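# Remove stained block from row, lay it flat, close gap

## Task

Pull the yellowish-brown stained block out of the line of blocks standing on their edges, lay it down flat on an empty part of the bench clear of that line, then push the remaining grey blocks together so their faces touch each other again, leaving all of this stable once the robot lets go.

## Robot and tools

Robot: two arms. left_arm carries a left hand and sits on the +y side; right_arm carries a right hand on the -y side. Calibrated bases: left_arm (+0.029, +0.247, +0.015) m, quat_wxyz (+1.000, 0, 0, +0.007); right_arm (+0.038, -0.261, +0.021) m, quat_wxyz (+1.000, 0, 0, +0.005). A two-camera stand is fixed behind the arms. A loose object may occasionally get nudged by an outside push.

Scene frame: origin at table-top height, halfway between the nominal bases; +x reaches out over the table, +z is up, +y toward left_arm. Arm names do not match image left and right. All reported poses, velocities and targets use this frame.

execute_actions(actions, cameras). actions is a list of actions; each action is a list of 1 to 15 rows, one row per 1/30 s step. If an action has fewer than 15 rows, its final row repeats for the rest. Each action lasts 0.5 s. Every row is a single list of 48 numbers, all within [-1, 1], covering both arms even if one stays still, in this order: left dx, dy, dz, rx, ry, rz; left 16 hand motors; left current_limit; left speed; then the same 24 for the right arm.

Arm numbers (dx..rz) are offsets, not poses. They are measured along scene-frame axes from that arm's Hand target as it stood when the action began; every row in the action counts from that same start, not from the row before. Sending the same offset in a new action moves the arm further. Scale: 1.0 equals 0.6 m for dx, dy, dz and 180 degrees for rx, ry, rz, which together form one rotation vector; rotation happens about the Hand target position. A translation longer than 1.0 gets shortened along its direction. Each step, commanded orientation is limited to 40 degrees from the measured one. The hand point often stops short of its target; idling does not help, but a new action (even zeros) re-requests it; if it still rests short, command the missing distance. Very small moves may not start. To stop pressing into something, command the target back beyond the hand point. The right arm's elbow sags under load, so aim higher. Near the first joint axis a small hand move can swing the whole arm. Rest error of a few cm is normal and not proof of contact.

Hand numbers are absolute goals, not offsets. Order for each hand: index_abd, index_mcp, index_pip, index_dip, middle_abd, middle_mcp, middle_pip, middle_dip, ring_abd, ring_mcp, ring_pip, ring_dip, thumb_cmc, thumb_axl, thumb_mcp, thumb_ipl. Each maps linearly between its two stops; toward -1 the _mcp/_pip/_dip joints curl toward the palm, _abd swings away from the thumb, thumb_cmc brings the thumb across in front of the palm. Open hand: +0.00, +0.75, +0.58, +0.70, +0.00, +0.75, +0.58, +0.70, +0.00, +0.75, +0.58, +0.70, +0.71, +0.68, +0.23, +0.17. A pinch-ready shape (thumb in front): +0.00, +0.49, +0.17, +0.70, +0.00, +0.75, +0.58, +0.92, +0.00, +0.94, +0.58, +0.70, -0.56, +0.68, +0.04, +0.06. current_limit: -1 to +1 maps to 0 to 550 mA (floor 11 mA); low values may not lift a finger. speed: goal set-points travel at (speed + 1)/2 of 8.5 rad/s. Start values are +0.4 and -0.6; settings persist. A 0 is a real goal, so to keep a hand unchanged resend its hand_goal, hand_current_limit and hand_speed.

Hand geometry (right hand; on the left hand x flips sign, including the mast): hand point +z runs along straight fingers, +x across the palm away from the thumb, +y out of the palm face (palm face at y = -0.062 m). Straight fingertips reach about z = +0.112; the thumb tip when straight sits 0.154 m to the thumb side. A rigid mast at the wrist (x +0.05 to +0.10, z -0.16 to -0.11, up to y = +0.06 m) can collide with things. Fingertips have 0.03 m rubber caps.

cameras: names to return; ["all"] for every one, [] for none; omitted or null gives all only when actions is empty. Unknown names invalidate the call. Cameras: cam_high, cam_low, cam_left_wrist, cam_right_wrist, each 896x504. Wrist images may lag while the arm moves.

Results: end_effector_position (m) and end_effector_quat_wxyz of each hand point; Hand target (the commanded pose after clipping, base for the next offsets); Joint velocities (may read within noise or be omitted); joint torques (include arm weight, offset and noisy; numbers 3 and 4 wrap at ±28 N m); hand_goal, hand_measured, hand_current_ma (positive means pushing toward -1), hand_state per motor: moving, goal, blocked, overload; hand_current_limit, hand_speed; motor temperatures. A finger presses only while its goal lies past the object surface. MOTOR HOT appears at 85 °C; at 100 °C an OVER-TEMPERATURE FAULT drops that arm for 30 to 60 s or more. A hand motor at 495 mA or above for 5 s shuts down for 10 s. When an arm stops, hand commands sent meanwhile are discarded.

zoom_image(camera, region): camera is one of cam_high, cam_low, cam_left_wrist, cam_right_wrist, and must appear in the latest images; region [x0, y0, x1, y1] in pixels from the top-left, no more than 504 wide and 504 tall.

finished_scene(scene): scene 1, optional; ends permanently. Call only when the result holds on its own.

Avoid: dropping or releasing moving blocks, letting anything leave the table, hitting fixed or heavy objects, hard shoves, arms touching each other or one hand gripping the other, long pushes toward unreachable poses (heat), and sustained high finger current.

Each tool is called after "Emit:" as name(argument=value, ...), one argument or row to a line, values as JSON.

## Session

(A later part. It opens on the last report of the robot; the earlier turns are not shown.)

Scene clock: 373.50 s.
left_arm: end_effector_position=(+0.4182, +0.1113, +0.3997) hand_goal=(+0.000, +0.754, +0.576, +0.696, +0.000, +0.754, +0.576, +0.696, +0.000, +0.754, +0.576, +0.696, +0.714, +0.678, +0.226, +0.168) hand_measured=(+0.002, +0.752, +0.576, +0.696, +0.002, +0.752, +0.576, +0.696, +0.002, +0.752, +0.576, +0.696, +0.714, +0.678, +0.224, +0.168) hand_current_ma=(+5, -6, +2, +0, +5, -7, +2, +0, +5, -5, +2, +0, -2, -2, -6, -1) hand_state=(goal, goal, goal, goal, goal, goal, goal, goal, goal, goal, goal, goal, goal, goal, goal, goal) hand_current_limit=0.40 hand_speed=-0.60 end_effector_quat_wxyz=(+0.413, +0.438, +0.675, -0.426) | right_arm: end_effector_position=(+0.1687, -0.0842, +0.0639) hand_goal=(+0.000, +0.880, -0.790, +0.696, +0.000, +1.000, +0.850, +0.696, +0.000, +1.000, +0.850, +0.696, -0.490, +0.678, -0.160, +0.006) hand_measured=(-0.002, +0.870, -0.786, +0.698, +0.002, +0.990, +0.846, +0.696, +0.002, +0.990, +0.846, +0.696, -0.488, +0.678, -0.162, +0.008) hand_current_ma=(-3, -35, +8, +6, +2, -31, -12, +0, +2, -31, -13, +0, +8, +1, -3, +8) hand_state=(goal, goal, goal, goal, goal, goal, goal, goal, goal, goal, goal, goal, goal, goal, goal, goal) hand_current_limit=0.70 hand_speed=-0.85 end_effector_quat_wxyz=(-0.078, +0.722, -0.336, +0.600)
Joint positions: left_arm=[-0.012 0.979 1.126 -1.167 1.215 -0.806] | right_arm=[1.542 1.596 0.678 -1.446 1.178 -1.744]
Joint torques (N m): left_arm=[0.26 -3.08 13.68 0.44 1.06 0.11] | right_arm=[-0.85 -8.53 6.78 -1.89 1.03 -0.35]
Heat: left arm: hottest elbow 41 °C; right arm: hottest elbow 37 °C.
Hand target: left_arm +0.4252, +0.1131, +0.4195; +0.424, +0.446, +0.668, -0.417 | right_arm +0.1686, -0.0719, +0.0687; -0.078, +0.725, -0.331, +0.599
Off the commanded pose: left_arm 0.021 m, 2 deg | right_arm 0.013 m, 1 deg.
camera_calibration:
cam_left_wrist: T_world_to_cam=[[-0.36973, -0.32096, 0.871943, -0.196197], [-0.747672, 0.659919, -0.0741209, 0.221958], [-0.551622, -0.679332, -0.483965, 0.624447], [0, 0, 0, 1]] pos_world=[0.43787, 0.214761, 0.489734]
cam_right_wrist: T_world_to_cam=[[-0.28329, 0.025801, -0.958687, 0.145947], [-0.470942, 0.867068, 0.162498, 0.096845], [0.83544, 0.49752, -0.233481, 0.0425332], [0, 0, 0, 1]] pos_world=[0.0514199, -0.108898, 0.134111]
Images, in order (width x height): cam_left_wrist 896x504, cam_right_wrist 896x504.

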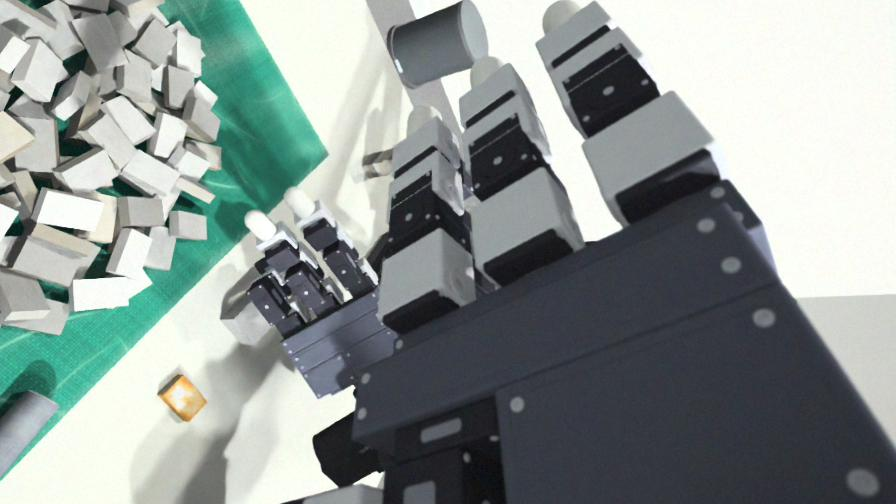

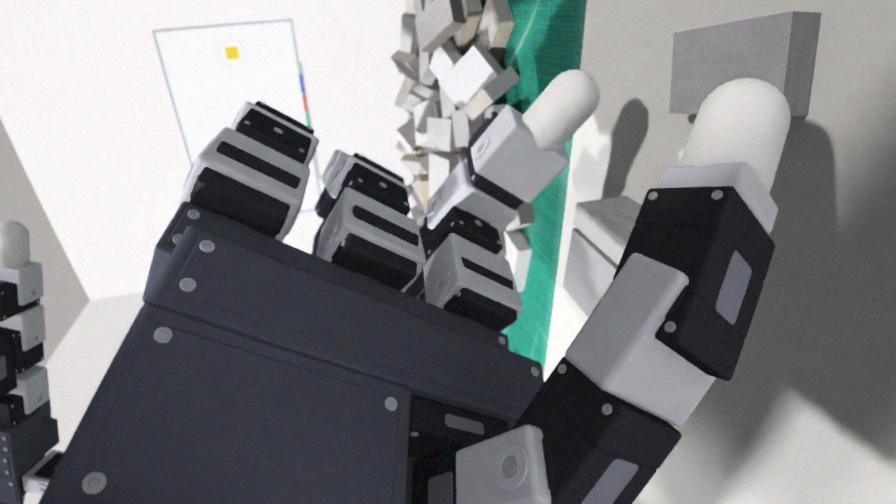

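Emit:
execute_actions(
  actions=[
    [[0,0,0,0,0,0,0,0.754,0.576,0.696,0,0.754,0.576,0.696,0,0.754,0.576,0.696,0.714,0.678,0.226,0.168,0.4,-0.6,-0.0115,0,-0.012,-0.037,-0.0063,0.0383,0,0.88,-0.79,0.696,0,1,0.85,0.696,0,1,0.85,0.696,-0.49,0.678,-0.16,0.005,0.7,-0.85]],
    [[0,0,0,0,0,0,0,0.754,0.576,0.696,0,0.754,0.576,0.696,0,0.754,0.576,0.696,0.714,0.678,0.226,0.168,0.4,-0.6,0,0,-0.012,0,0,0,0,0.88,-0.79,0.696,0,1,0.85,0.696,0,1,0.85,0.696,-0.49,0.678,-0.16,0.005,0.7,-0.85]],
  ],
  cameras=["cam_right_wrist"],
)

Scene clock: 375.13 s.
left_arm: end_effector_position=(+0.4182, +0.1113, +0.3997) hand_goal=(+0.000, +0.754, +0.576, +0.696, +0.000, +0.754, +0.576, +0.696, +0.000, +0.754, +0.576, +0.696, +0.714, +0.678, +0.226, +0.168) hand_measured=(+0.002, +0.752, +0.576, +0.696, +0.002, +0.752, +0.576, +0.696, +0.002, +0.752, +0.576, +0.696, +0.714, +0.678, +0.224, +0.168) hand_current_ma=(+5, -6, +2, +0, +5, -7, +2, +0, +5, -5, +2, +0, -2, -2, -6, -1) hand_state=(goal, goal, goal, goal, goal, goal, goal, goal, goal, goal, goal, goal, goal, goal, goal, goal) hand_current_limit=0.40 hand_speed=-0.60 end_effector_quat_wxyz=(+0.413, +0.438, +0.675, -0.426) | right_arm: end_effector_position=(+0.1623, -0.0800, +0.0570) hand_goal=(+0.000, +0.880, -0.790, +0.696, +0.000, +1.000, +0.850, +0.696, +0.000, +1.000, +0.850, +0.696, -0.490, +0.678, -0.160, +0.006) hand_measured=(-0.002, +0.870, -0.788, +0.698, +0.002, +0.990, +0.846, +0.696, +0.002, +0.990, +0.846, +0.696, -0.486, +0.678, -0.160, +0.008) hand_current_ma=(-3, -30, +8, +6, +2, -31, -12, +0, +2, -31, -13, +0, +10, +1, -3, +8) hand_state=(goal, goal, goal, goal, goal, goal, goal, goal, goal, goal, goal, goal, goal, goal, goal, goal) hand_current_limit=0.70 hand_speed=-0.85 end_effector_quat_wxyz=(-0.072, +0.739, -0.253, +0.621)
Joint positions: left_arm=[-0.012 0.979 1.126 -1.167 1.215 -0.806] | right_arm=[1.616 1.68 0.678 -1.438 1.224 -1.797]
Joint torques (N m): left_arm=[0.32 -3.14 13.67 0.43 1.05 0.11] | right_arm=[-0.85 -8.76 4.85 -0.76 0.95 -0.36]
Heat: left arm: hottest elbow 41 °C; right arm: hottest elbow 37 °C.
Hand target: left_arm +0.4252, +0.1131, +0.4195; +0.424, +0.446, +0.668, -0.417 | right_arm +0.1616, -0.0719, +0.0543; -0.075, +0.741, -0.250, +0.619
Off the commanded pose: left_arm 0.021 m, 2 deg | right_arm 0.009 m, 1 deg.
camera_calibration:
cam_right_wrist: T_world_to_cam=[[-0.25827, -0.127868, -0.957573, 0.120983], [-0.574953, 0.816893, 0.0459901, 0.110828], [0.776354, 0.562438, -0.284497, 0.061911], [0, 0, 0, 1]] pos_world=[0.0469023, -0.109886, 0.128367]
Images, in order (width x height): cam_right_wrist 896x504.

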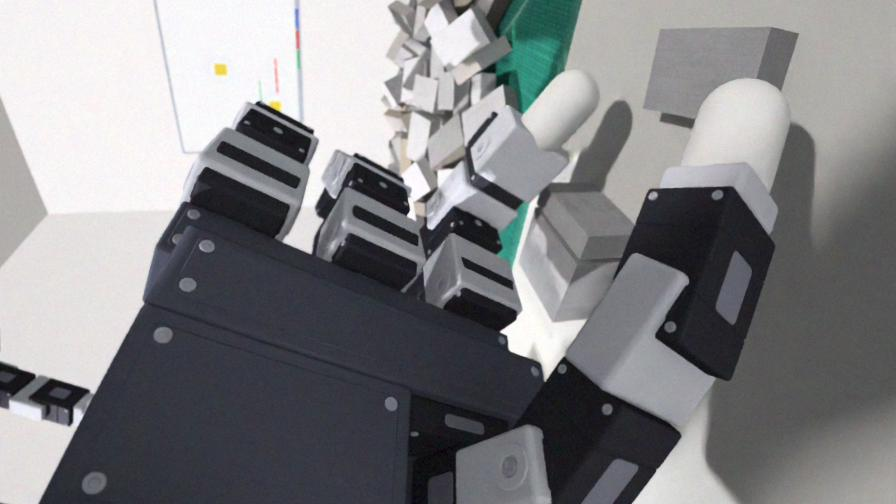

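Emit:
execute_actions(
  actions=[
    [[0,0,0,0,0,0,0,0.754,0.576,0.696,0,0.754,0.576,0.696,0,0.754,0.576,0.696,0.714,0.678,0.226,0.168,0.4,-0.6,-0.001,-0.018,-0.012,0,0,0.02,0,0.88,-0.79,0.696,0,1,0.85,0.696,0,1,0.85,0.696,-0.49,0.678,-0.16,0.005,0.7,-0.85]],
  ],
  cameras=["cam_right_wrist"],
)

Scene clock: 376.90 s.
left_arm: end_effector_position=(+0.4182, +0.1113, +0.3997) hand_goal=(+0.000, +0.754, +0.576, +0.696, +0.000, +0.754, +0.576, +0.696, +0.000, +0.754, +0.576, +0.696, +0.714, +0.678, +0.226, +0.168) hand_measured=(+0.002, +0.752, +0.576, +0.696, +0.002, +0.752, +0.576, +0.696, +0.002, +0.752, +0.576, +0.696, +0.714, +0.678, +0.224, +0.168) hand_current_ma=(+5, -6, +2, +0, +5, -7, +2, +0, +5, -5, +2, +0, -2, -2, -6, -1) hand_state=(goal, goal, goal, goal, goal, goal, goal, goal, goal, goal, goal, goal, goal, goal, goal, goal) hand_current_limit=0.40 hand_speed=-0.60 end_effector_quat_wxyz=(+0.413, +0.438, +0.675, -0.426) | right_arm: end_effector_position=(+0.1639, -0.0824, +0.0512) hand_goal=(+0.000, +0.880, -0.790, +0.696, +0.000, +1.000, +0.850, +0.696, +0.000, +1.000, +0.850, +0.696, -0.490, +0.678, -0.160, +0.006) hand_measured=(-0.004, +0.880, -0.788, +0.698, +0.002, +0.990, +0.846, +0.696, +0.002, +0.990, +0.846, +0.696, -0.486, +0.678, -0.160, +0.008) hand_current_ma=(-12, +0, +5, +5, +2, -31, -12, +0, +2, -30, -13, +0, +12, +2, -3, +8) hand_state=(goal, goal, goal, goal, goal, goal, goal, goal, goal, goal, goal, goal, goal, goal, goal, goal) hand_current_limit=0.70 hand_speed=-0.85 end_effector_quat_wxyz=(-0.088, +0.745, -0.227, +0.621)
Joint positions: left_arm=[-0.012 0.979 1.126 -1.167 1.215 -0.806] | right_arm=[1.635 1.666 0.639 -1.347 1.258 -1.877]
Joint torques (N m): left_arm=[0.26 -3.08 13.67 0.43 1.06 0.11] | right_arm=[-0.21 -9.82 2.88 -0.2 0.66 -0.27]
Heat: left arm: hottest elbow 41 °C; right arm: hottest elbow 37 °C.
Hand target: left_arm +0.4252, +0.1131, +0.4195; +0.424, +0.446, +0.668, -0.417 | right_arm +0.1610, -0.0826, +0.0471; -0.094, +0.748, -0.227, +0.616
Off the commanded pose: left_arm 0.021 m, 2 deg | right_arm 0.005 m, 1 deg.
camera_calibration:
cam_right_wrist: T_world_to_cam=[[-0.245727, -0.152198, -0.957316, 0.111522], [-0.624334, 0.780318, 0.0361983, 0.11957], [0.741502, 0.60658, -0.286768, 0.0698738], [0, 0, 0, 1]] pos_world=[0.0502438, -0.118713, 0.122471]
Images, in order (width x height): cam_right_wrist 896x504.

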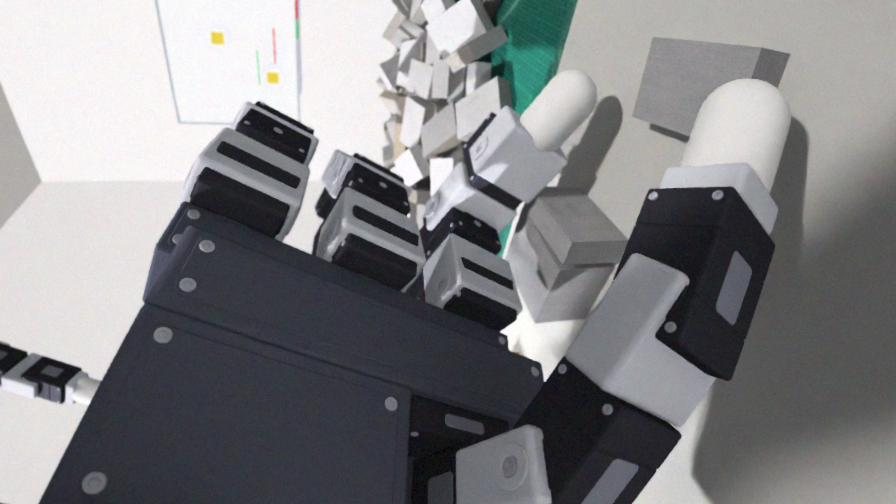

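Emit:
execute_actions(
  actions=[
    [[0,0,0,0,0,0,0,0.754,0.576,0.696,0,0.754,0.576,0.696,0,0.754,0.576,0.696,0.714,0.678,0.226,0.168,0.4,-0.6,-0.011,0,-0.003,0,0,0,0,0.88,-0.79,0.696,0,1,0.85,0.696,0,1,0.85,0.696,-0.49,0.678,-0.16,0.005,0.7,-0.85]],
  ],
  cameras=["cam_right_wrist"],
)

Scene clock: 378.57 s.
left_arm: end_effector_position=(+0.4182, +0.1113, +0.3997) hand_goal=(+0.000, +0.754, +0.576, +0.696, +0.000, +0.754, +0.576, +0.696, +0.000, +0.754, +0.576, +0.696, +0.714, +0.678, +0.226, +0.168) hand_measured=(+0.002, +0.752, +0.576, +0.696, +0.002, +0.752, +0.576, +0.696, +0.002, +0.752, +0.576, +0.696, +0.714, +0.678, +0.224, +0.168) hand_current_ma=(+5, -6, +2, +0, +5, -7, +2, +0, +5, -5, +2, +0, -2, -2, -6, -1) hand_state=(goal, goal, goal, goal, goal, goal, goal, goal, goal, goal, goal, goal, goal, goal, goal, goal) hand_current_limit=0.40 hand_speed=-0.60 end_effector_quat_wxyz=(+0.413, +0.438, +0.675, -0.426) | right_arm: end_effector_position=(+0.1600, -0.0827, +0.0516) hand_goal=(+0.000, +0.880, -0.790, +0.696, +0.000, +1.000, +0.850, +0.696, +0.000, +1.000, +0.850, +0.696, -0.490, +0.678, -0.160, +0.006) hand_measured=(-0.012, +0.882, -0.786, +0.698, +0.002, +0.990, +0.846, +0.696, +0.002, +0.990, +0.846, +0.696, -0.486, +0.678, -0.160, +0.008) hand_current_ma=(-34, +4, +9, +5, +2, -31, -12, +0, +2, -30, -13, +0, +12, +2, -3, +8) hand_state=(goal, goal, goal, goal, goal, goal, goal, goal, goal, goal, goal, goal, goal, goal, goal, goal) hand_current_limit=0.70 hand_speed=-0.85 end_effector_quat_wxyz=(-0.089, +0.747, -0.224, +0.619)
Joint positions: left_arm=[-0.012 0.979 1.126 -1.167 1.215 -0.806] | right_arm=[1.651 1.666 0.639 -1.36 1.249 -1.865]
Joint torques (N m): left_arm=[0.26 -3.14 13.67 0.44 1.05 0.1] | right_arm=[0.32 -8.47 3.26 -1.02 0.26 0.11]
Heat: left arm: hottest elbow 41 °C; right arm: hottest elbow 37 °C.
Hand target: left_arm +0.4252, +0.1131, +0.4195; +0.424, +0.446, +0.668, -0.417 | right_arm +0.1545, -0.0827, +0.0453; -0.094, +0.748, -0.227, +0.616
Off the commanded pose: left_arm 0.021 m, 2 deg | right_arm 0.008 m, 1 deg.
camera_calibration:
cam_right_wrist: T_world_to_cam=[[-0.248263, -0.156108, -0.956031, 0.110921], [-0.629337, 0.776267, 0.0366723, 0.117733], [0.73641, 0.61077, -0.290963, 0.0743986], [0, 0, 0, 1]] pos_world=[0.0468437, -0.119517, 0.123374]
Images, in order (width x height): cam_right_wrist 896x504.

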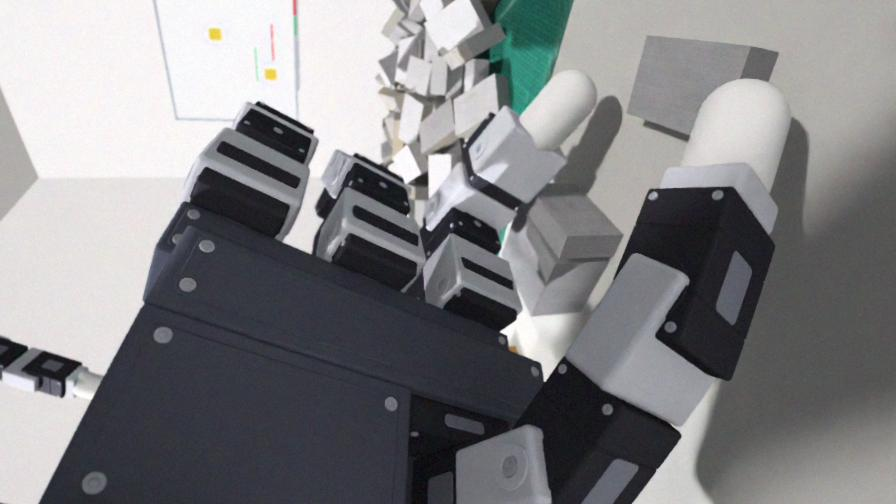

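Emit:
execute_actions(
  actions=[
    [[0,0,0,0,0,0,0,0.754,0.576,0.696,0,0.754,0.576,0.696,0,0.754,0.576,0.696,0.714,0.678,0.226,0.168,0.4,-0.6,0.003,0,0.016,0,0,-0.036,0,0.88,-0.79,0.696,0,1,0.85,0.696,0,1,0.85,0.696,-0.49,0.678,-0.16,0.005,0.7,-0.85]],
    [[0,0,0,0,0,0,0,0.754,0.576,0.696,0,0.754,0.576,0.696,0,0.754,0.576,0.696,0.714,0.678,0.226,0.168,0.4,-0.6,0,0,0,0,0,-0.036,0,0.88,-0.79,0.696,0,1,0.85,0.696,0,1,0.85,0.696,-0.49,0.678,-0.16,0.005,0.7,-0.85]],
  ],
  cameras=["cam_right_wrist","cam_left_wrist"],
)

Scene clock: 383.13 s.
left_arm: end_effector_position=(+0.4182, +0.1113, +0.3997) hand_goal=(+0.000, +0.754, +0.576, +0.696, +0.000, +0.754, +0.576, +0.696, +0.000, +0.754, +0.576, +0.696, +0.714, +0.678, +0.226, +0.168) hand_measured=(+0.002, +0.752, +0.576, +0.696, +0.002, +0.752, +0.576, +0.696, +0.002, +0.752, +0.576, +0.696, +0.714, +0.678, +0.224, +0.168) hand_current_ma=(+5, -6, +2, +0, +5, -7, +2, +0, +5, -5, +2, +0, -2, -2, -6, -1) hand_state=(goal, goal, goal, goal, goal, goal, goal, goal, goal, goal, goal, goal, goal, goal, goal, goal) hand_current_limit=0.40 hand_speed=-0.60 end_effector_quat_wxyz=(+0.413, +0.438, +0.675, -0.426) | right_arm: end_effector_position=(+0.1562, -0.0918, +0.0547) hand_goal=(+0.000, +0.880, -0.790, +0.696, +0.000, +1.000, +0.850, +0.696, +0.000, +1.000, +0.850, +0.696, -0.490, +0.678, -0.160, +0.006) hand_measured=(-0.002, +0.878, -0.788, +0.698, +0.002, +0.992, +0.846, +0.696, +0.002, +0.992, +0.846, +0.696, -0.486, +0.678, -0.160, +0.008) hand_current_ma=(-3, -2, +8, +5, +2, -27, -12, +0, +2, -27, -13, +0, +12, +2, -3, +8) hand_state=(goal, goal, goal, goal, goal, goal, goal, goal, goal, goal, goal, goal, goal, goal, goal, goal) hand_current_limit=0.70 hand_speed=-0.85 end_effector_quat_wxyz=(-0.024, +0.721, -0.304, +0.622)
Joint positions: left_arm=[-0.012 0.979 1.126 -1.167 1.215 -0.806] | right_arm=[1.579 1.735 0.712 -1.561 1.133 -1.647]
Joint torques (N m): left_arm=[0.32 -3.14 13.67 0.44 1.05 0.1] | right_arm=[-1.44 -9 5.3 -2.28 0.49 -0.05]
Heat: left arm: hottest elbow 41 °C; right arm: hottest elbow 37 °C.
Hand target: left_arm +0.4252, +0.1131, +0.4195; +0.424, +0.446, +0.668, -0.417 | right_arm +0.1562, -0.0827, +0.0549; -0.024, +0.718, -0.310, +0.623
Off the commanded pose: left_arm 0.021 m, 2 deg | right_arm 0.009 m, 1 deg.
camera_calibration:
cam_left_wrist: T_world_to_cam=[[-0.36973, -0.32096, 0.871943, -0.196197], [-0.747672, 0.659919, -0.0741209, 0.221958], [-0.551622, -0.679332, -0.483965, 0.624447], [0, 0, 0, 1]] pos_world=[0.43787, 0.214761, 0.489734]
cam_right_wrist: T_world_to_cam=[[-0.28106, -0.0937075, -0.955104, 0.12232], [-0.451285, 0.891226, 0.0453602, 0.104562], [0.846963, 0.443773, -0.292777, 0.0511873], [0, 0, 0, 1]] pos_world=[0.0382128, -0.104442, 0.127072]
Images, in order (width x height): cam_left_wrist 896x504, cam_right_wrist 896x504.

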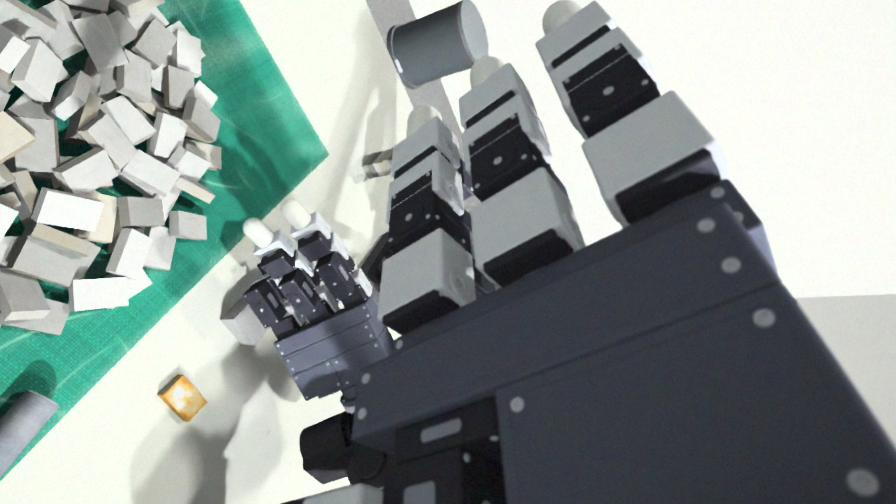

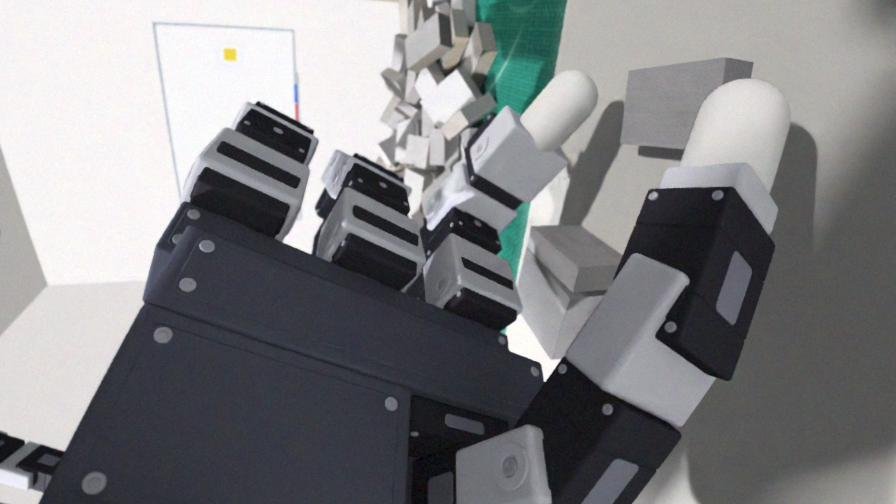

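Emit:
execute_actions(
  actions=[
    [[0,0,0,0,0,0,0,0.754,0.576,0.696,0,0.754,0.576,0.696,0,0.754,0.576,0.696,0.714,0.678,0.226,0.168,0.4,-0.6,-0.0025,0.011,-0.008,0,0,0,0,0.88,-0.79,0.696,0,1,0.85,0.696,0,1,0.85,0.696,-0.49,0.678,-0.16,0.005,0.7,-0.85]],
  ],
  cameras=["cam_right_wrist"],
)

Scene clock: 384.53 s.
left_arm: end_effector_position=(+0.4182, +0.1113, +0.3997) hand_goal=(+0.000, +0.754, +0.576, +0.696, +0.000, +0.754, +0.576, +0.696, +0.000, +0.754, +0.576, +0.696, +0.714, +0.678, +0.226, +0.168) hand_measured=(+0.002, +0.752, +0.576, +0.696, +0.002, +0.752, +0.576, +0.696, +0.002, +0.752, +0.576, +0.696, +0.714, +0.678, +0.224, +0.168) hand_current_ma=(+5, -6, +2, +0, +5, -7, +2, +0, +5, -5, +2, +0, -2, -2, -6, -1) hand_state=(goal, goal, goal, goal, goal, goal, goal, goal, goal, goal, goal, goal, goal, goal, goal, goal) hand_current_limit=0.40 hand_speed=-0.60 end_effector_quat_wxyz=(+0.413, +0.438, +0.675, -0.426) | right_arm: end_effector_position=(+0.1555, -0.0850, +0.0502) hand_goal=(+0.000, +0.880, -0.790, +0.696, +0.000, +1.000, +0.850, +0.696, +0.000, +1.000, +0.850, +0.696, -0.490, +0.678, -0.160, +0.006) hand_measured=(-0.002, +0.878, -0.788, +0.698, +0.002, +0.992, +0.846, +0.696, +0.002, +0.992, +0.846, +0.696, -0.486, +0.678, -0.160, +0.008) hand_current_ma=(-3, -2, +8, +5, +2, -27, -12, +0, +2, -27, -13, +0, +12, +2, -3, +8) hand_state=(goal, goal, goal, goal, goal, goal, goal, goal, goal, goal, goal, goal, goal, goal, goal, goal) hand_current_limit=0.70 hand_speed=-0.85 end_effector_quat_wxyz=(-0.023, +0.720, -0.306, +0.623)
Joint positions: left_arm=[-0.012 0.979 1.126 -1.167 1.215 -0.806] | right_arm=[1.579 1.762 0.733 -1.561 1.129 -1.639]
Joint torques (N m): left_arm=[0.26 -3.14 13.67 0.42 1.05 0.11] | right_arm=[-1.08 -9.47 5.08 -2.25 0.49 -0.05]
Heat: left arm: hottest elbow 41 °C; right arm: hottest elbow 36 °C.
Hand target: left_arm +0.4252, +0.1131, +0.4195; +0.424, +0.446, +0.668, -0.417 | right_arm +0.1547, -0.0762, +0.0501; -0.024, +0.718, -0.310, +0.623
Off the commanded pose: left_arm 0.021 m, 2 deg | right_arm 0.009 m, 1 deg.
camera_calibration:
cam_right_wrist: T_world_to_cam=[[-0.281027, -0.0921633, -0.955264, 0.118563], [-0.446576, 0.893605, 0.0451626, 0.0978906], [0.849467, 0.43929, -0.292285, 0.0466461], [0, 0, 0, 1]] pos_world=[0.0374106, -0.0970396, 0.122472]
Images, in order (width x height): cam_right_wrist 896x504.

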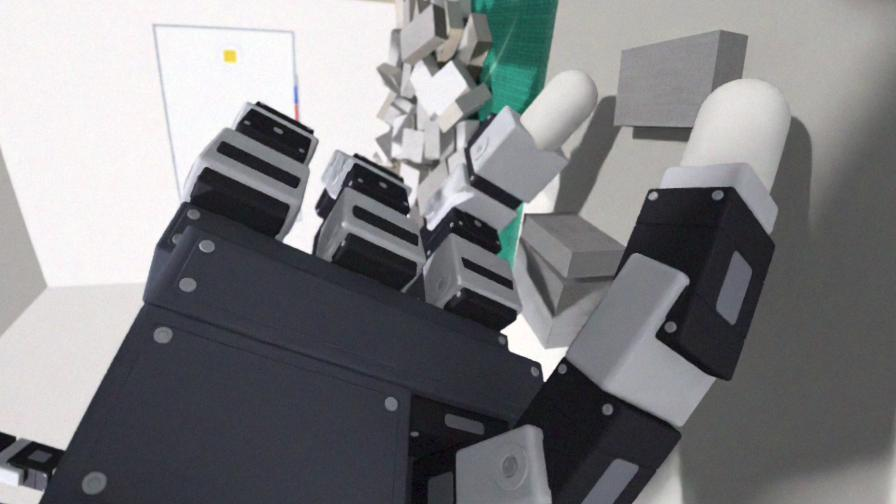

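Emit:
execute_actions(
  actions=[
    [[0,0,0,0,0,0,0,0.754,0.576,0.696,0,0.754,0.576,0.696,0,0.754,0.576,0.696,0.714,0.678,0.226,0.168,0.4,-0.6,-0.001,-0.0015,-0.013,0,0,0.022,0,0.88,-0.79,0.696,0,1,0.85,0.696,0,1,0.85,0.696,-0.49,0.678,-0.16,0.005,0.7,-0.85]],
  ],
  cameras=["cam_right_wrist"],
)

Scene clock: 385.73 s.
left_arm: end_effector_position=(+0.4182, +0.1113, +0.3997) hand_goal=(+0.000, +0.754, +0.576, +0.696, +0.000, +0.754, +0.576, +0.696, +0.000, +0.754, +0.576, +0.696, +0.714, +0.678, +0.226, +0.168) hand_measured=(+0.002, +0.752, +0.576, +0.696, +0.002, +0.752, +0.576, +0.696, +0.002, +0.752, +0.576, +0.696, +0.714, +0.678, +0.224, +0.168) hand_current_ma=(+5, -6, +2, +0, +5, -7, +2, +0, +5, -5, +2, +0, -2, -2, -6, -1) hand_state=(goal, goal, goal, goal, goal, goal, goal, goal, goal, goal, goal, goal, goal, goal, goal, goal) hand_current_limit=0.40 hand_speed=-0.60 end_effector_quat_wxyz=(+0.413, +0.438, +0.675, -0.426) | right_arm: end_effector_position=(+0.1564, -0.0778, +0.0494) hand_goal=(+0.000, +0.880, -0.790, +0.696, +0.000, +1.000, +0.850, +0.696, +0.000, +1.000, +0.850, +0.696, -0.490, +0.678, -0.160, +0.006) hand_measured=(-0.002, +0.878, -0.788, +0.698, +0.002, +0.992, +0.846, +0.696, +0.002, +0.992, +0.846, +0.696, -0.486, +0.678, -0.160, +0.008) hand_current_ma=(-6, -3, +8, +5, +2, -27, -12, +0, +3, -27, -13, +0, +13, +2, -3, +8) hand_state=(goal, goal, goal, goal, goal, goal, goal, goal, goal, goal, goal, goal, goal, goal, goal, goal) hand_current_limit=0.70 hand_speed=-0.85 end_effector_quat_wxyz=(-0.039, +0.726, -0.287, +0.624)
Joint positions: left_arm=[-0.012 0.979 1.126 -1.167 1.215 -0.806] | right_arm=[1.597 1.762 0.733 -1.536 1.159 -1.668]
Joint torques (N m): left_arm=[0.26 -3.08 13.65 0.46 1.06 0.11] | right_arm=[-0.26 -9.82 2.78 -0.34 0.66 -0.24]
Heat: left arm: hottest elbow 41 °C; right arm: hottest elbow 36 °C.
Hand target: left_arm +0.4252, +0.1131, +0.4195; +0.424, +0.446, +0.668, -0.417 | right_arm +0.1542, -0.0771, +0.0423; -0.046, +0.728, -0.285, +0.622
Off the commanded pose: left_arm 0.021 m, 2 deg | right_arm 0.008 m, 1 deg.
camera_calibration:
cam_right_wrist: T_world_to_cam=[[-0.270022, -0.10681, -0.956912, 0.115965], [-0.491756, 0.869735, 0.0416848, 0.0972468], [0.827807, 0.481823, -0.287372, 0.0489113], [0, 0, 0, 1]] pos_world=[0.0386456, -0.0957593, 0.12097]
Images, in order (width x height): cam_right_wrist 896x504.

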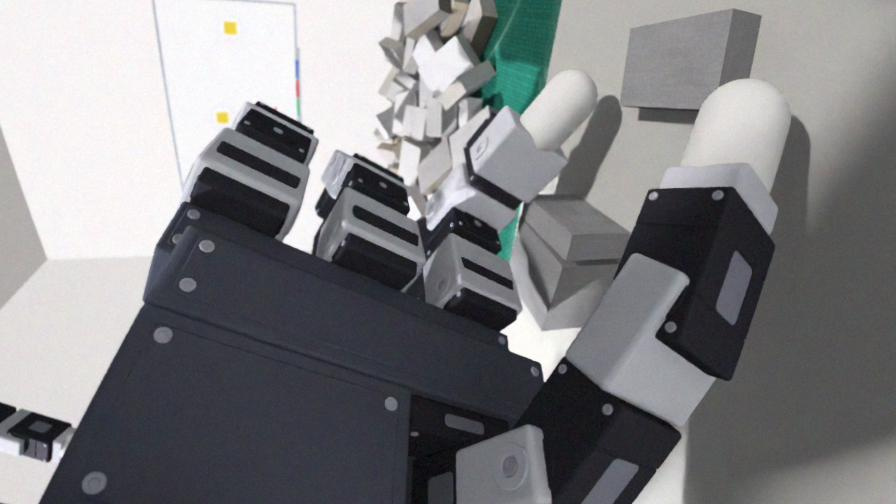

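Emit:
execute_actions(
  actions=[
    [[0,0,0,0,0,0,0,0.754,0.576,0.696,0,0.754,0.576,0.696,0,0.754,0.576,0.696,0.714,0.678,0.226,0.168,0.4,-0.6,-0.001,-0.019,-0.006,0,0,0,0,0.88,-0.79,0.696,0,1,0.85,0.696,0,1,0.85,0.696,-0.49,0.678,-0.16,0.005,0.7,-0.85]],
  ],
  cameras=["cam_right_wrist"],
)

Scene clock: 386.80 s.
left_arm: end_effector_position=(+0.4182, +0.1113, +0.3997) hand_goal=(+0.000, +0.754, +0.576, +0.696, +0.000, +0.754, +0.576, +0.696, +0.000, +0.754, +0.576, +0.696, +0.714, +0.678, +0.226, +0.168) hand_measured=(+0.002, +0.752, +0.576, +0.696, +0.002, +0.752, +0.576, +0.696, +0.002, +0.752, +0.576, +0.696, +0.714, +0.678, +0.224, +0.168) hand_current_ma=(+5, -6, +2, +0, +5, -7, +2, +0, +5, -5, +2, +0, -2, -2, -6, -1) hand_state=(goal, goal, goal, goal, goal, goal, goal, goal, goal, goal, goal, goal, goal, goal, goal, goal) hand_current_limit=0.40 hand_speed=-0.60 end_effector_quat_wxyz=(+0.413, +0.438, +0.675, -0.426) | right_arm: end_effector_position=(+0.1564, -0.0839, +0.0448) hand_goal=(+0.000, +0.880, -0.790, +0.696, +0.000, +1.000, +0.850, +0.696, +0.000, +1.000, +0.850, +0.696, -0.490, +0.678, -0.160, +0.006) hand_measured=(-0.002, +0.888, -0.790, +0.698, +0.002, +0.992, +0.846, +0.696, +0.002, +0.992, +0.846, +0.696, -0.486, +0.678, -0.160, +0.008) hand_current_ma=(-5, +29, -2, +5, +2, -27, -12, +0, +3, -26, -13, +0, +14, +2, -3, +8) hand_state=(goal, goal, goal, goal, goal, goal, goal, goal, goal, goal, goal, goal, goal, goal, goal, goal) hand_current_limit=0.70 hand_speed=-0.85 end_effector_quat_wxyz=(-0.044, +0.726, -0.284, +0.624)
Joint positions: left_arm=[-0.012 0.979 1.126 -1.167 1.215 -0.806] | right_arm=[1.603 1.762 0.709 -1.51 1.165 -1.668]
Joint torques (N m): left_arm=[0.32 -3.19 13.68 0.42 1.05 0.11] | right_arm=[-0.44 -10.23 1.96 -0.47 0.27 -0.19]
Heat: left arm: hottest elbow 41 °C; right arm: hottest elbow 36 °C.
Hand target: left_arm +0.4252, +0.1131, +0.4195; +0.424, +0.446, +0.668, -0.417 | right_arm +0.1536, -0.0883, +0.0387; -0.046, +0.728, -0.285, +0.622
Off the commanded pose: left_arm 0.021 m, 2 deg | right_arm 0.008 m, 0 deg.
camera_calibration:
cam_right_wrist: T_world_to_cam=[[-0.266002, -0.106736, -0.958045, 0.110352], [-0.501271, 0.864227, 0.0428944, 0.103728], [0.82339, 0.49165, -0.28339, 0.0518524], [0, 0, 0, 1]] pos_world=[0.038655, -0.10336, 0.115967]
Images, in order (width x height): cam_right_wrist 896x504.

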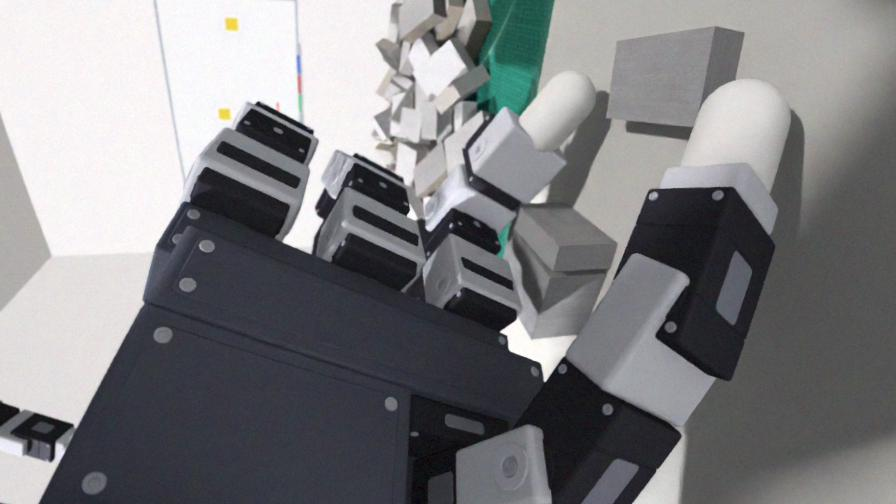

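Emit:
execute_actions(
  actions=[
    [[0,0,0,0,0,0,0,0.754,0.576,0.696,0,0.754,0.576,0.696,0,0.754,0.576,0.696,0.714,0.678,0.226,0.168,0.4,-0.6,-0.002,-0.011,0.002,0.055,0,0,0,0.88,-0.79,0.696,0,1,0.85,0.696,0,1,0.85,0.696,-0.49,0.678,-0.16,0.005,0.7,-0.85]],
  ],
  cameras=["cam_right_wrist"],
)

Scene clock: 388.47 s.
left_arm: end_effector_position=(+0.4182, +0.1113, +0.3997) hand_goal=(+0.000, +0.754, +0.576, +0.696, +0.000, +0.754, +0.576, +0.696, +0.000, +0.754, +0.576, +0.696, +0.714, +0.678, +0.226, +0.168) hand_measured=(+0.002, +0.752, +0.576, +0.696, +0.002, +0.752, +0.576, +0.696, +0.002, +0.752, +0.576, +0.696, +0.714, +0.678, +0.224, +0.168) hand_current_ma=(+5, -6, +2, +0, +5, -7, +2, +0, +5, -5, +2, +0, -2, -2, -6, -1) hand_state=(goal, goal, goal, goal, goal, goal, goal, goal, goal, goal, goal, goal, goal, goal, goal, goal) hand_current_limit=0.40 hand_speed=-0.60 end_effector_quat_wxyz=(+0.413, +0.438, +0.675, -0.426) | right_arm: end_effector_position=(+0.1540, -0.0937, +0.0425) hand_goal=(+0.000, +0.880, -0.790, +0.696, +0.000, +1.000, +0.850, +0.696, +0.000, +1.000, +0.850, +0.696, -0.490, +0.678, -0.160, +0.006) hand_measured=(-0.002, +0.878, -0.792, +0.698, +0.002, +0.992, +0.846, +0.696, +0.002, +0.992, +0.846, +0.696, -0.486, +0.678, -0.160, +0.008) hand_current_ma=(-3, -4, -4, +5, +2, -25, -12, +0, +3, -25, -13, +0, +14, +2, -3, +8) hand_state=(goal, goal, goal, goal, goal, goal, goal, goal, goal, goal, goal, goal, goal, goal, goal, goal) hand_current_limit=0.70 hand_speed=-0.85 end_effector_quat_wxyz=(-0.100, +0.722, -0.334, +0.598)
Joint positions: left_arm=[-0.012 0.979 1.126 -1.167 1.215 -0.806] | right_arm=[1.613 1.637 0.628 -1.415 1.156 -1.645]
Joint torques (N m): left_arm=[0.32 -3.08 13.7 0.43 1.05 0.11] | right_arm=[-0.44 -9.76 2.7 -0.76 0.76 -0.06]
Heat: left arm: hottest elbow 41 °C; right arm: hottest elbow 36 °C.
Hand target: left_arm +0.4252, +0.1131, +0.4195; +0.424, +0.446, +0.668, -0.417 | right_arm +0.1524, -0.0950, +0.0399; -0.108, +0.721, -0.338, +0.595
Off the commanded pose: left_arm 0.021 m, 2 deg | right_arm 0.003 m, 1 deg.
camera_calibration:
cam_right_wrist: T_world_to_cam=[[-0.271872, 0.0467099, -0.961199, 0.121834], [-0.497831, 0.847959, 0.182017, 0.103139], [0.823559, 0.528, -0.207282, 0.0581894], [0, 0, 0, 1]] pos_world=[0.0365465, -0.123873, 0.110395]
Images, in order (width x height): cam_right_wrist 896x504.

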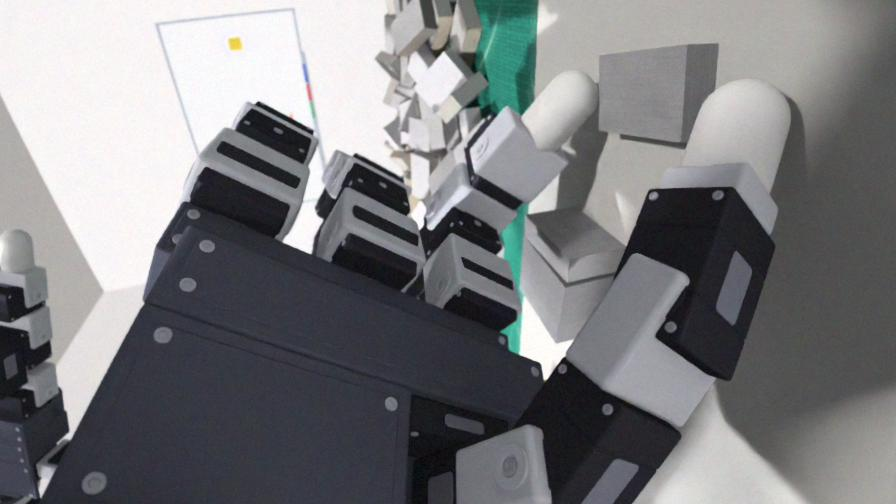

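Emit:
execute_actions(
  actions=[
    [[0,0,0,0,0,0,0,0.754,0.576,0.696,0,0.754,0.576,0.696,0,0.754,0.576,0.696,0.714,0.678,0.226,0.168,0.4,-0.6,0.004,0.003,-0.004,0,0,0,0,0.83,-0.79,0.696,0,1,0.85,0.696,0,1,0.85,0.696,-0.49,0.678,-0.185,0.005,0.7,-0.9]],
  ],
  cameras=["cam_right_wrist"],
)

Scene clock: 390.07 s.
left_arm: end_effector_position=(+0.4182, +0.1113, +0.3997) hand_goal=(+0.000, +0.754, +0.576, +0.696, +0.000, +0.754, +0.576, +0.696, +0.000, +0.754, +0.576, +0.696, +0.714, +0.678, +0.226, +0.168) hand_measured=(+0.002, +0.752, +0.576, +0.696, +0.002, +0.752, +0.576, +0.696, +0.002, +0.752, +0.576, +0.696, +0.714, +0.678, +0.224, +0.168) hand_current_ma=(+5, -6, +2, +0, +5, -7, +2, +0, +5, -5, +2, +0, -2, -2, -6, -1) hand_state=(goal, goal, goal, goal, goal, goal, goal, goal, goal, goal, goal, goal, goal, goal, goal, goal) hand_current_limit=0.40 hand_speed=-0.60 end_effector_quat_wxyz=(+0.413, +0.438, +0.675, -0.426) | right_arm: end_effector_position=(+0.1544, -0.0906, +0.0402) hand_goal=(+0.000, +0.830, -0.790, +0.696, +0.000, +1.000, +0.850, +0.696, +0.000, +1.000, +0.850, +0.696, -0.490, +0.678, -0.184, +0.006) hand_measured=(-0.002, +0.834, -0.788, +0.698, +0.002, +0.992, +0.846, +0.696, +0.002, +0.992, +0.846, +0.696, -0.488, +0.678, -0.180, +0.008) hand_current_ma=(-3, +12, +4, +5, +2, -25, -12, +0, +3, -25, -13, +0, +8, +2, +13, +8) hand_state=(goal, goal, goal, goal, goal, goal, goal, goal, goal, goal, goal, goal, goal, goal, goal, goal) hand_current_limit=0.70 hand_speed=-0.90 end_effector_quat_wxyz=(-0.107, +0.721, -0.338, +0.596)
Joint positions: left_arm=[-0.012 0.979 1.126 -1.167 1.215 -0.806] | right_arm=[1.613 1.637 0.628 -1.398 1.16 -1.645]
Joint torques (N m): left_arm=[0.32 -3.14 13.67 0.43 1.06 0.1] | right_arm=[-1.08 -9.17 2.85 -0.65 0.92 -0.23]
Heat: left arm: hottest elbow 41 °C; right arm: hottest elbow 36 °C.
Hand target: left_arm +0.4252, +0.1131, +0.4195; +0.424, +0.446, +0.668, -0.417 | right_arm +0.1548, -0.0932, +0.0374; -0.108, +0.721, -0.338, +0.595
Off the commanded pose: left_arm 0.021 m, 2 deg | right_arm 0.004 m, 0 deg.
camera_calibration:
cam_right_wrist: T_world_to_cam=[[-0.270275, 0.0624035, -0.960759, 0.120694], [-0.500829, 0.843143, 0.195654, 0.100591], [0.822266, 0.534056, -0.196627, 0.056003], [0, 0, 0, 1]] pos_world=[0.0369499, -0.122253, 0.107288]
Images, in order (width x height): cam_right_wrist 896x504.

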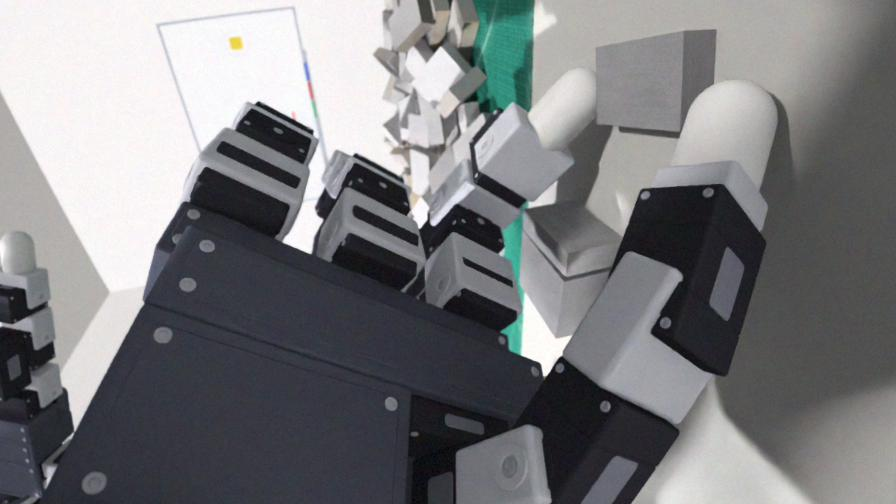

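Emit:
execute_actions(
  actions=[
    [[0,0,0,0,0,0,0,0.754,0.576,0.696,0,0.754,0.576,0.696,0,0.754,0.576,0.696,0.714,0.678,0.226,0.168,0.4,-0.6,0,-0.002,0,0,0,0.04,0,0.83,-0.79,0.696,0,1,0.85,0.696,0,1,0.85,0.696,-0.49,0.678,-0.185,0.005,0.7,-0.9]],
  ],
  cameras=["cam_right_wrist"],
)

Scene clock: 391.77 s.
left_arm: end_effector_position=(+0.4182, +0.1113, +0.3997) hand_goal=(+0.000, +0.754, +0.576, +0.696, +0.000, +0.754, +0.576, +0.696, +0.000, +0.754, +0.576, +0.696, +0.714, +0.678, +0.226, +0.168) hand_measured=(+0.002, +0.752, +0.576, +0.696, +0.002, +0.752, +0.576, +0.696, +0.002, +0.752, +0.576, +0.696, +0.714, +0.678, +0.224, +0.168) hand_current_ma=(+5, -6, +2, +0, +5, -7, +2, +0, +5, -5, +2, +0, -2, -2, -6, -1) hand_state=(goal, goal, goal, goal, goal, goal, goal, goal, goal, goal, goal, goal, goal, goal, goal, goal) hand_current_limit=0.40 hand_speed=-0.60 end_effector_quat_wxyz=(+0.413, +0.438, +0.675, -0.426) | right_arm: end_effector_position=(+0.1549, -0.0875, +0.0394) hand_goal=(+0.000, +0.830, -0.790, +0.696, +0.000, +1.000, +0.850, +0.696, +0.000, +1.000, +0.850, +0.696, -0.490, +0.678, -0.184, +0.006) hand_measured=(-0.002, +0.830, -0.788, +0.698, +0.002, +0.992, +0.846, +0.696, +0.002, +0.992, +0.846, +0.696, -0.492, +0.674, -0.184, +0.006) hand_current_ma=(-3, -2, +4, +5, +2, -25, -12, +0, +3, -25, -13, +0, -4, -11, -1, -1) hand_state=(goal, goal, goal, goal, goal, goal, goal, goal, goal, goal, goal, goal, goal, goal, goal, goal) hand_current_limit=0.70 hand_speed=-0.90 end_effector_quat_wxyz=(-0.150, +0.737, -0.298, +0.587)
Joint positions: left_arm=[-0.012 0.979 1.126 -1.167 1.215 -0.806] | right_arm=[1.658 1.572 0.571 -1.267 1.218 -1.778]
Joint torques (N m): left_arm=[0.32 -3.08 13.67 0.44 1.05 0.1] | right_arm=[-0.91 -8.82 2.63 -0.51 0.93 -0.35]
Heat: left arm: hottest elbow 41 °C; right arm: hottest elbow 36 °C.
Hand target: left_arm +0.4252, +0.1131, +0.4195; +0.424, +0.446, +0.668, -0.417 | right_arm +0.1547, -0.0943, +0.0375; -0.146, +0.741, -0.292, +0.587
Off the commanded pose: left_arm 0.021 m, 2 deg | right_arm 0.007 m, 1 deg.
camera_calibration:
cam_right_wrist: T_world_to_cam=[[-0.270789, 0.0459213, -0.961543, 0.11862], [-0.600014, 0.77304, 0.205895, 0.107223], [0.752765, 0.632694, -0.181777, 0.0726054], [0, 0, 0, 1]] pos_world=[0.0418014, -0.134272, 0.10518]
Images, in order (width x height): cam_right_wrist 896x504.

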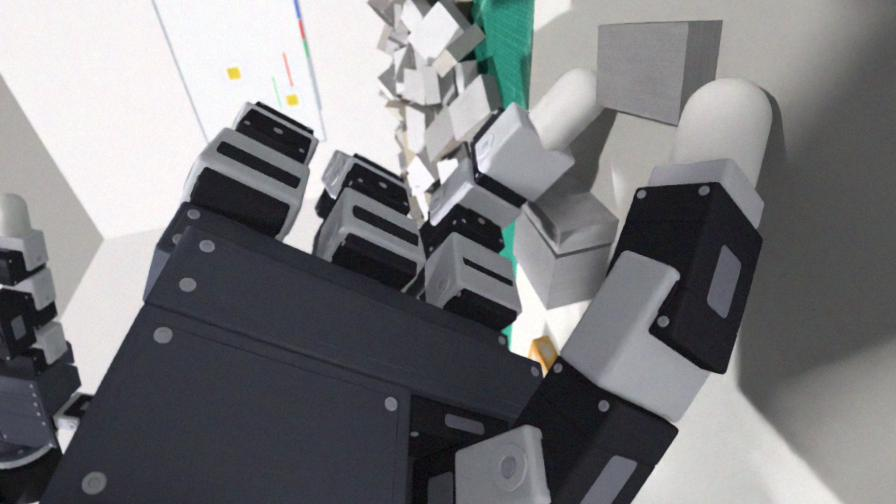

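Emit:
execute_actions(
  actions=[
    [[0,0,0,0,0,0,0,0.754,0.576,0.696,0,0.754,0.576,0.696,0,0.754,0.576,0.696,0.714,0.678,0.226,0.168,0.4,-0.6,0.002,-0.011,0.001,0,0,0,0,0.83,-0.79,0.696,0,1,0.85,0.696,0,1,0.85,0.696,-0.49,0.678,-0.185,0.005,0.7,-0.9]],
  ],
  cameras=["cam_right_wrist"],
)

Scene clock: 392.83 s.
left_arm: end_effector_position=(+0.4182, +0.1113, +0.3997) hand_goal=(+0.000, +0.754, +0.576, +0.696, +0.000, +0.754, +0.576, +0.696, +0.000, +0.754, +0.576, +0.696, +0.714, +0.678, +0.226, +0.168) hand_measured=(+0.002, +0.752, +0.576, +0.696, +0.002, +0.752, +0.576, +0.696, +0.002, +0.752, +0.576, +0.696, +0.714, +0.678, +0.224, +0.168) hand_current_ma=(+5, -6, +2, +0, +5, -7, +2, +0, +5, -5, +2, +0, -2, -2, -6, -1) hand_state=(goal, goal, goal, goal, goal, goal, goal, goal, goal, goal, goal, goal, goal, goal, goal, goal) hand_current_limit=0.40 hand_speed=-0.60 end_effector_quat_wxyz=(+0.413, +0.438, +0.675, -0.426) | right_arm: end_effector_position=(+0.1555, -0.0921, +0.0399) hand_goal=(+0.000, +0.830, -0.790, +0.696, +0.000, +1.000, +0.850, +0.696, +0.000, +1.000, +0.850, +0.696, -0.490, +0.678, -0.184, +0.006) hand_measured=(-0.002, +0.830, -0.788, +0.698, +0.002, +0.992, +0.846, +0.696, +0.002, +0.992, +0.846, +0.696, -0.486, +0.678, -0.186, +0.004) hand_current_ma=(-3, -2, +4, +5, +2, -25, -12, +0, +3, -25, -13, +0, +8, +0, -9, -7) hand_state=(goal, goal, goal, goal, goal, goal, goal, goal, goal, goal, goal, goal, goal, goal, goal, goal) hand_current_limit=0.70 hand_speed=-0.90 end_effector_quat_wxyz=(-0.154, +0.737, -0.300, +0.585)
Joint positions: left_arm=[-0.012 0.979 1.126 -1.167 1.215 -0.806] | right_arm=[1.658 1.552 0.554 -1.256 1.219 -1.785]
Joint torques (N m): left_arm=[0.32 -3.14 13.68 0.44 1.05 0.1] | right_arm=[-1.08 -8.47 2.52 -0.54 0.93 -0.41]
Heat: left arm: hottest elbow 41 °C; right arm: hottest elbow 36 °C.
Hand target: left_arm +0.4252, +0.1131, +0.4195; +0.424, +0.446, +0.668, -0.417 | right_arm +0.1559, -0.1009, +0.0381; -0.146, +0.741, -0.292, +0.587
Off the commanded pose: left_arm 0.021 m, 2 deg | right_arm 0.009 m, 1 deg.
camera_calibration:
cam_right_wrist: T_world_to_cam=[[-0.272227, 0.052843, -0.960781, 0.120222], [-0.601631, 0.769904, 0.212811, 0.110731], [0.750954, 0.635969, -0.177797, 0.0755657], [0, 0, 0, 1]] pos_world=[0.0426006, -0.139663, 0.105377]
Images, in order (width x height): cam_right_wrist 896x504.

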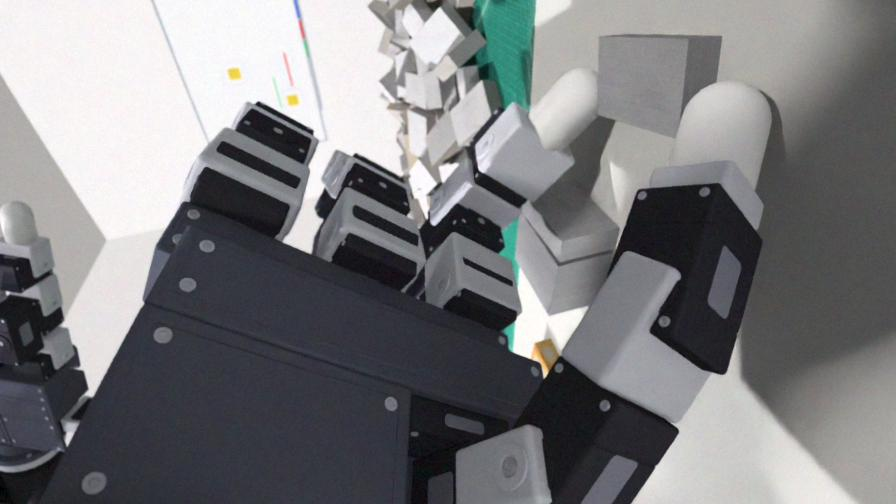

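Emit:
execute_actions(
  actions=[
    [[0,0,0,0,0,0,0,0.754,0.576,0.696,0,0.754,0.576,0.696,0,0.754,0.576,0.696,0.714,0.678,0.226,0.168,0.4,-0.6,0,0,0,0,0,0,0,0.76,-0.79,0.696,0,1,0.85,0.696,0,1,0.85,0.696,-0.49,0.678,-0.24,0.005,0.7,-0.9]],
  ],
  cameras=["cam_right_wrist"],
)

Scene clock: 393.80 s.
left_arm: end_effector_position=(+0.4182, +0.1113, +0.3997) hand_goal=(+0.000, +0.754, +0.576, +0.696, +0.000, +0.754, +0.576, +0.696, +0.000, +0.754, +0.576, +0.696, +0.714, +0.678, +0.226, +0.168) hand_measured=(+0.002, +0.752, +0.576, +0.696, +0.002, +0.752, +0.576, +0.696, +0.002, +0.752, +0.576, +0.696, +0.714, +0.678, +0.224, +0.168) hand_current_ma=(+5, -6, +2, +0, +5, -7, +2, +0, +5, -5, +2, +0, -2, -2, -6, -1) hand_state=(goal, goal, goal, goal, goal, goal, goal, goal, goal, goal, goal, goal, goal, goal, goal, goal) hand_current_limit=0.40 hand_speed=-0.60 end_effector_quat_wxyz=(+0.413, +0.438, +0.675, -0.426) | right_arm: end_effector_position=(+0.1557, -0.0942, +0.0399) hand_goal=(+0.000, +0.760, -0.790, +0.696, +0.000, +1.000, +0.850, +0.696, +0.000, +1.000, +0.850, +0.696, -0.490, +0.678, -0.240, +0.006) hand_measured=(-0.002, +0.800, -0.782, +0.698, +0.002, +0.992, +0.846, +0.696, +0.002, +0.992, +0.846, +0.696, -0.486, +0.678, -0.208, +0.010) hand_current_ma=(-3, +164, +25, +5, +2, -25, -12, +0, +3, -25, -13, +0, +9, +1, +156, +16) hand_state=(goal, blocked, goal, goal, goal, goal, goal, goal, goal, goal, goal, goal, goal, goal, blocked, goal) hand_current_limit=0.70 hand_speed=-0.90 end_effector_quat_wxyz=(-0.152, +0.738, -0.297, +0.586)
Joint positions: left_arm=[-0.012 0.979 1.126 -1.167 1.215 -0.806] | right_arm=[1.658 1.551 0.55 -1.256 1.22 -1.789]
Joint torques (N m): left_arm=[0.26 -3.08 13.67 0.43 1.06 0.1] | right_arm=[-1.14 -8.47 2.74 -0.55 0.91 -0.38]
Heat: left arm: hottest elbow 41 °C; right arm: hottest elbow 36 °C.
Hand target: left_arm +0.4252, +0.1131, +0.4195; +0.424, +0.446, +0.668, -0.417 | right_arm +0.1559, -0.1009, +0.0382; -0.146, +0.741, -0.292, +0.587
Off the commanded pose: left_arm 0.021 m, 2 deg | right_arm 0.007 m, 1 deg.
camera_calibration:
cam_right_wrist: T_world_to_cam=[[-0.272151, 0.0453532, -0.961185, 0.119766], [-0.602762, 0.770596, 0.207027, 0.112978], [0.750075, 0.635708, -0.182381, 0.077048], [0, 0, 0, 1]] pos_world=[0.0429013, -0.141472, 0.10578]
Images, in order (width x height): cam_right_wrist 896x504.

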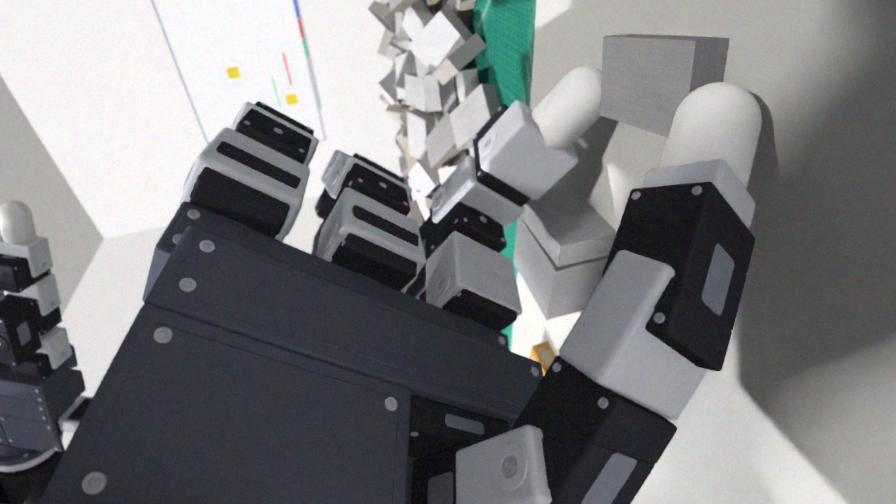

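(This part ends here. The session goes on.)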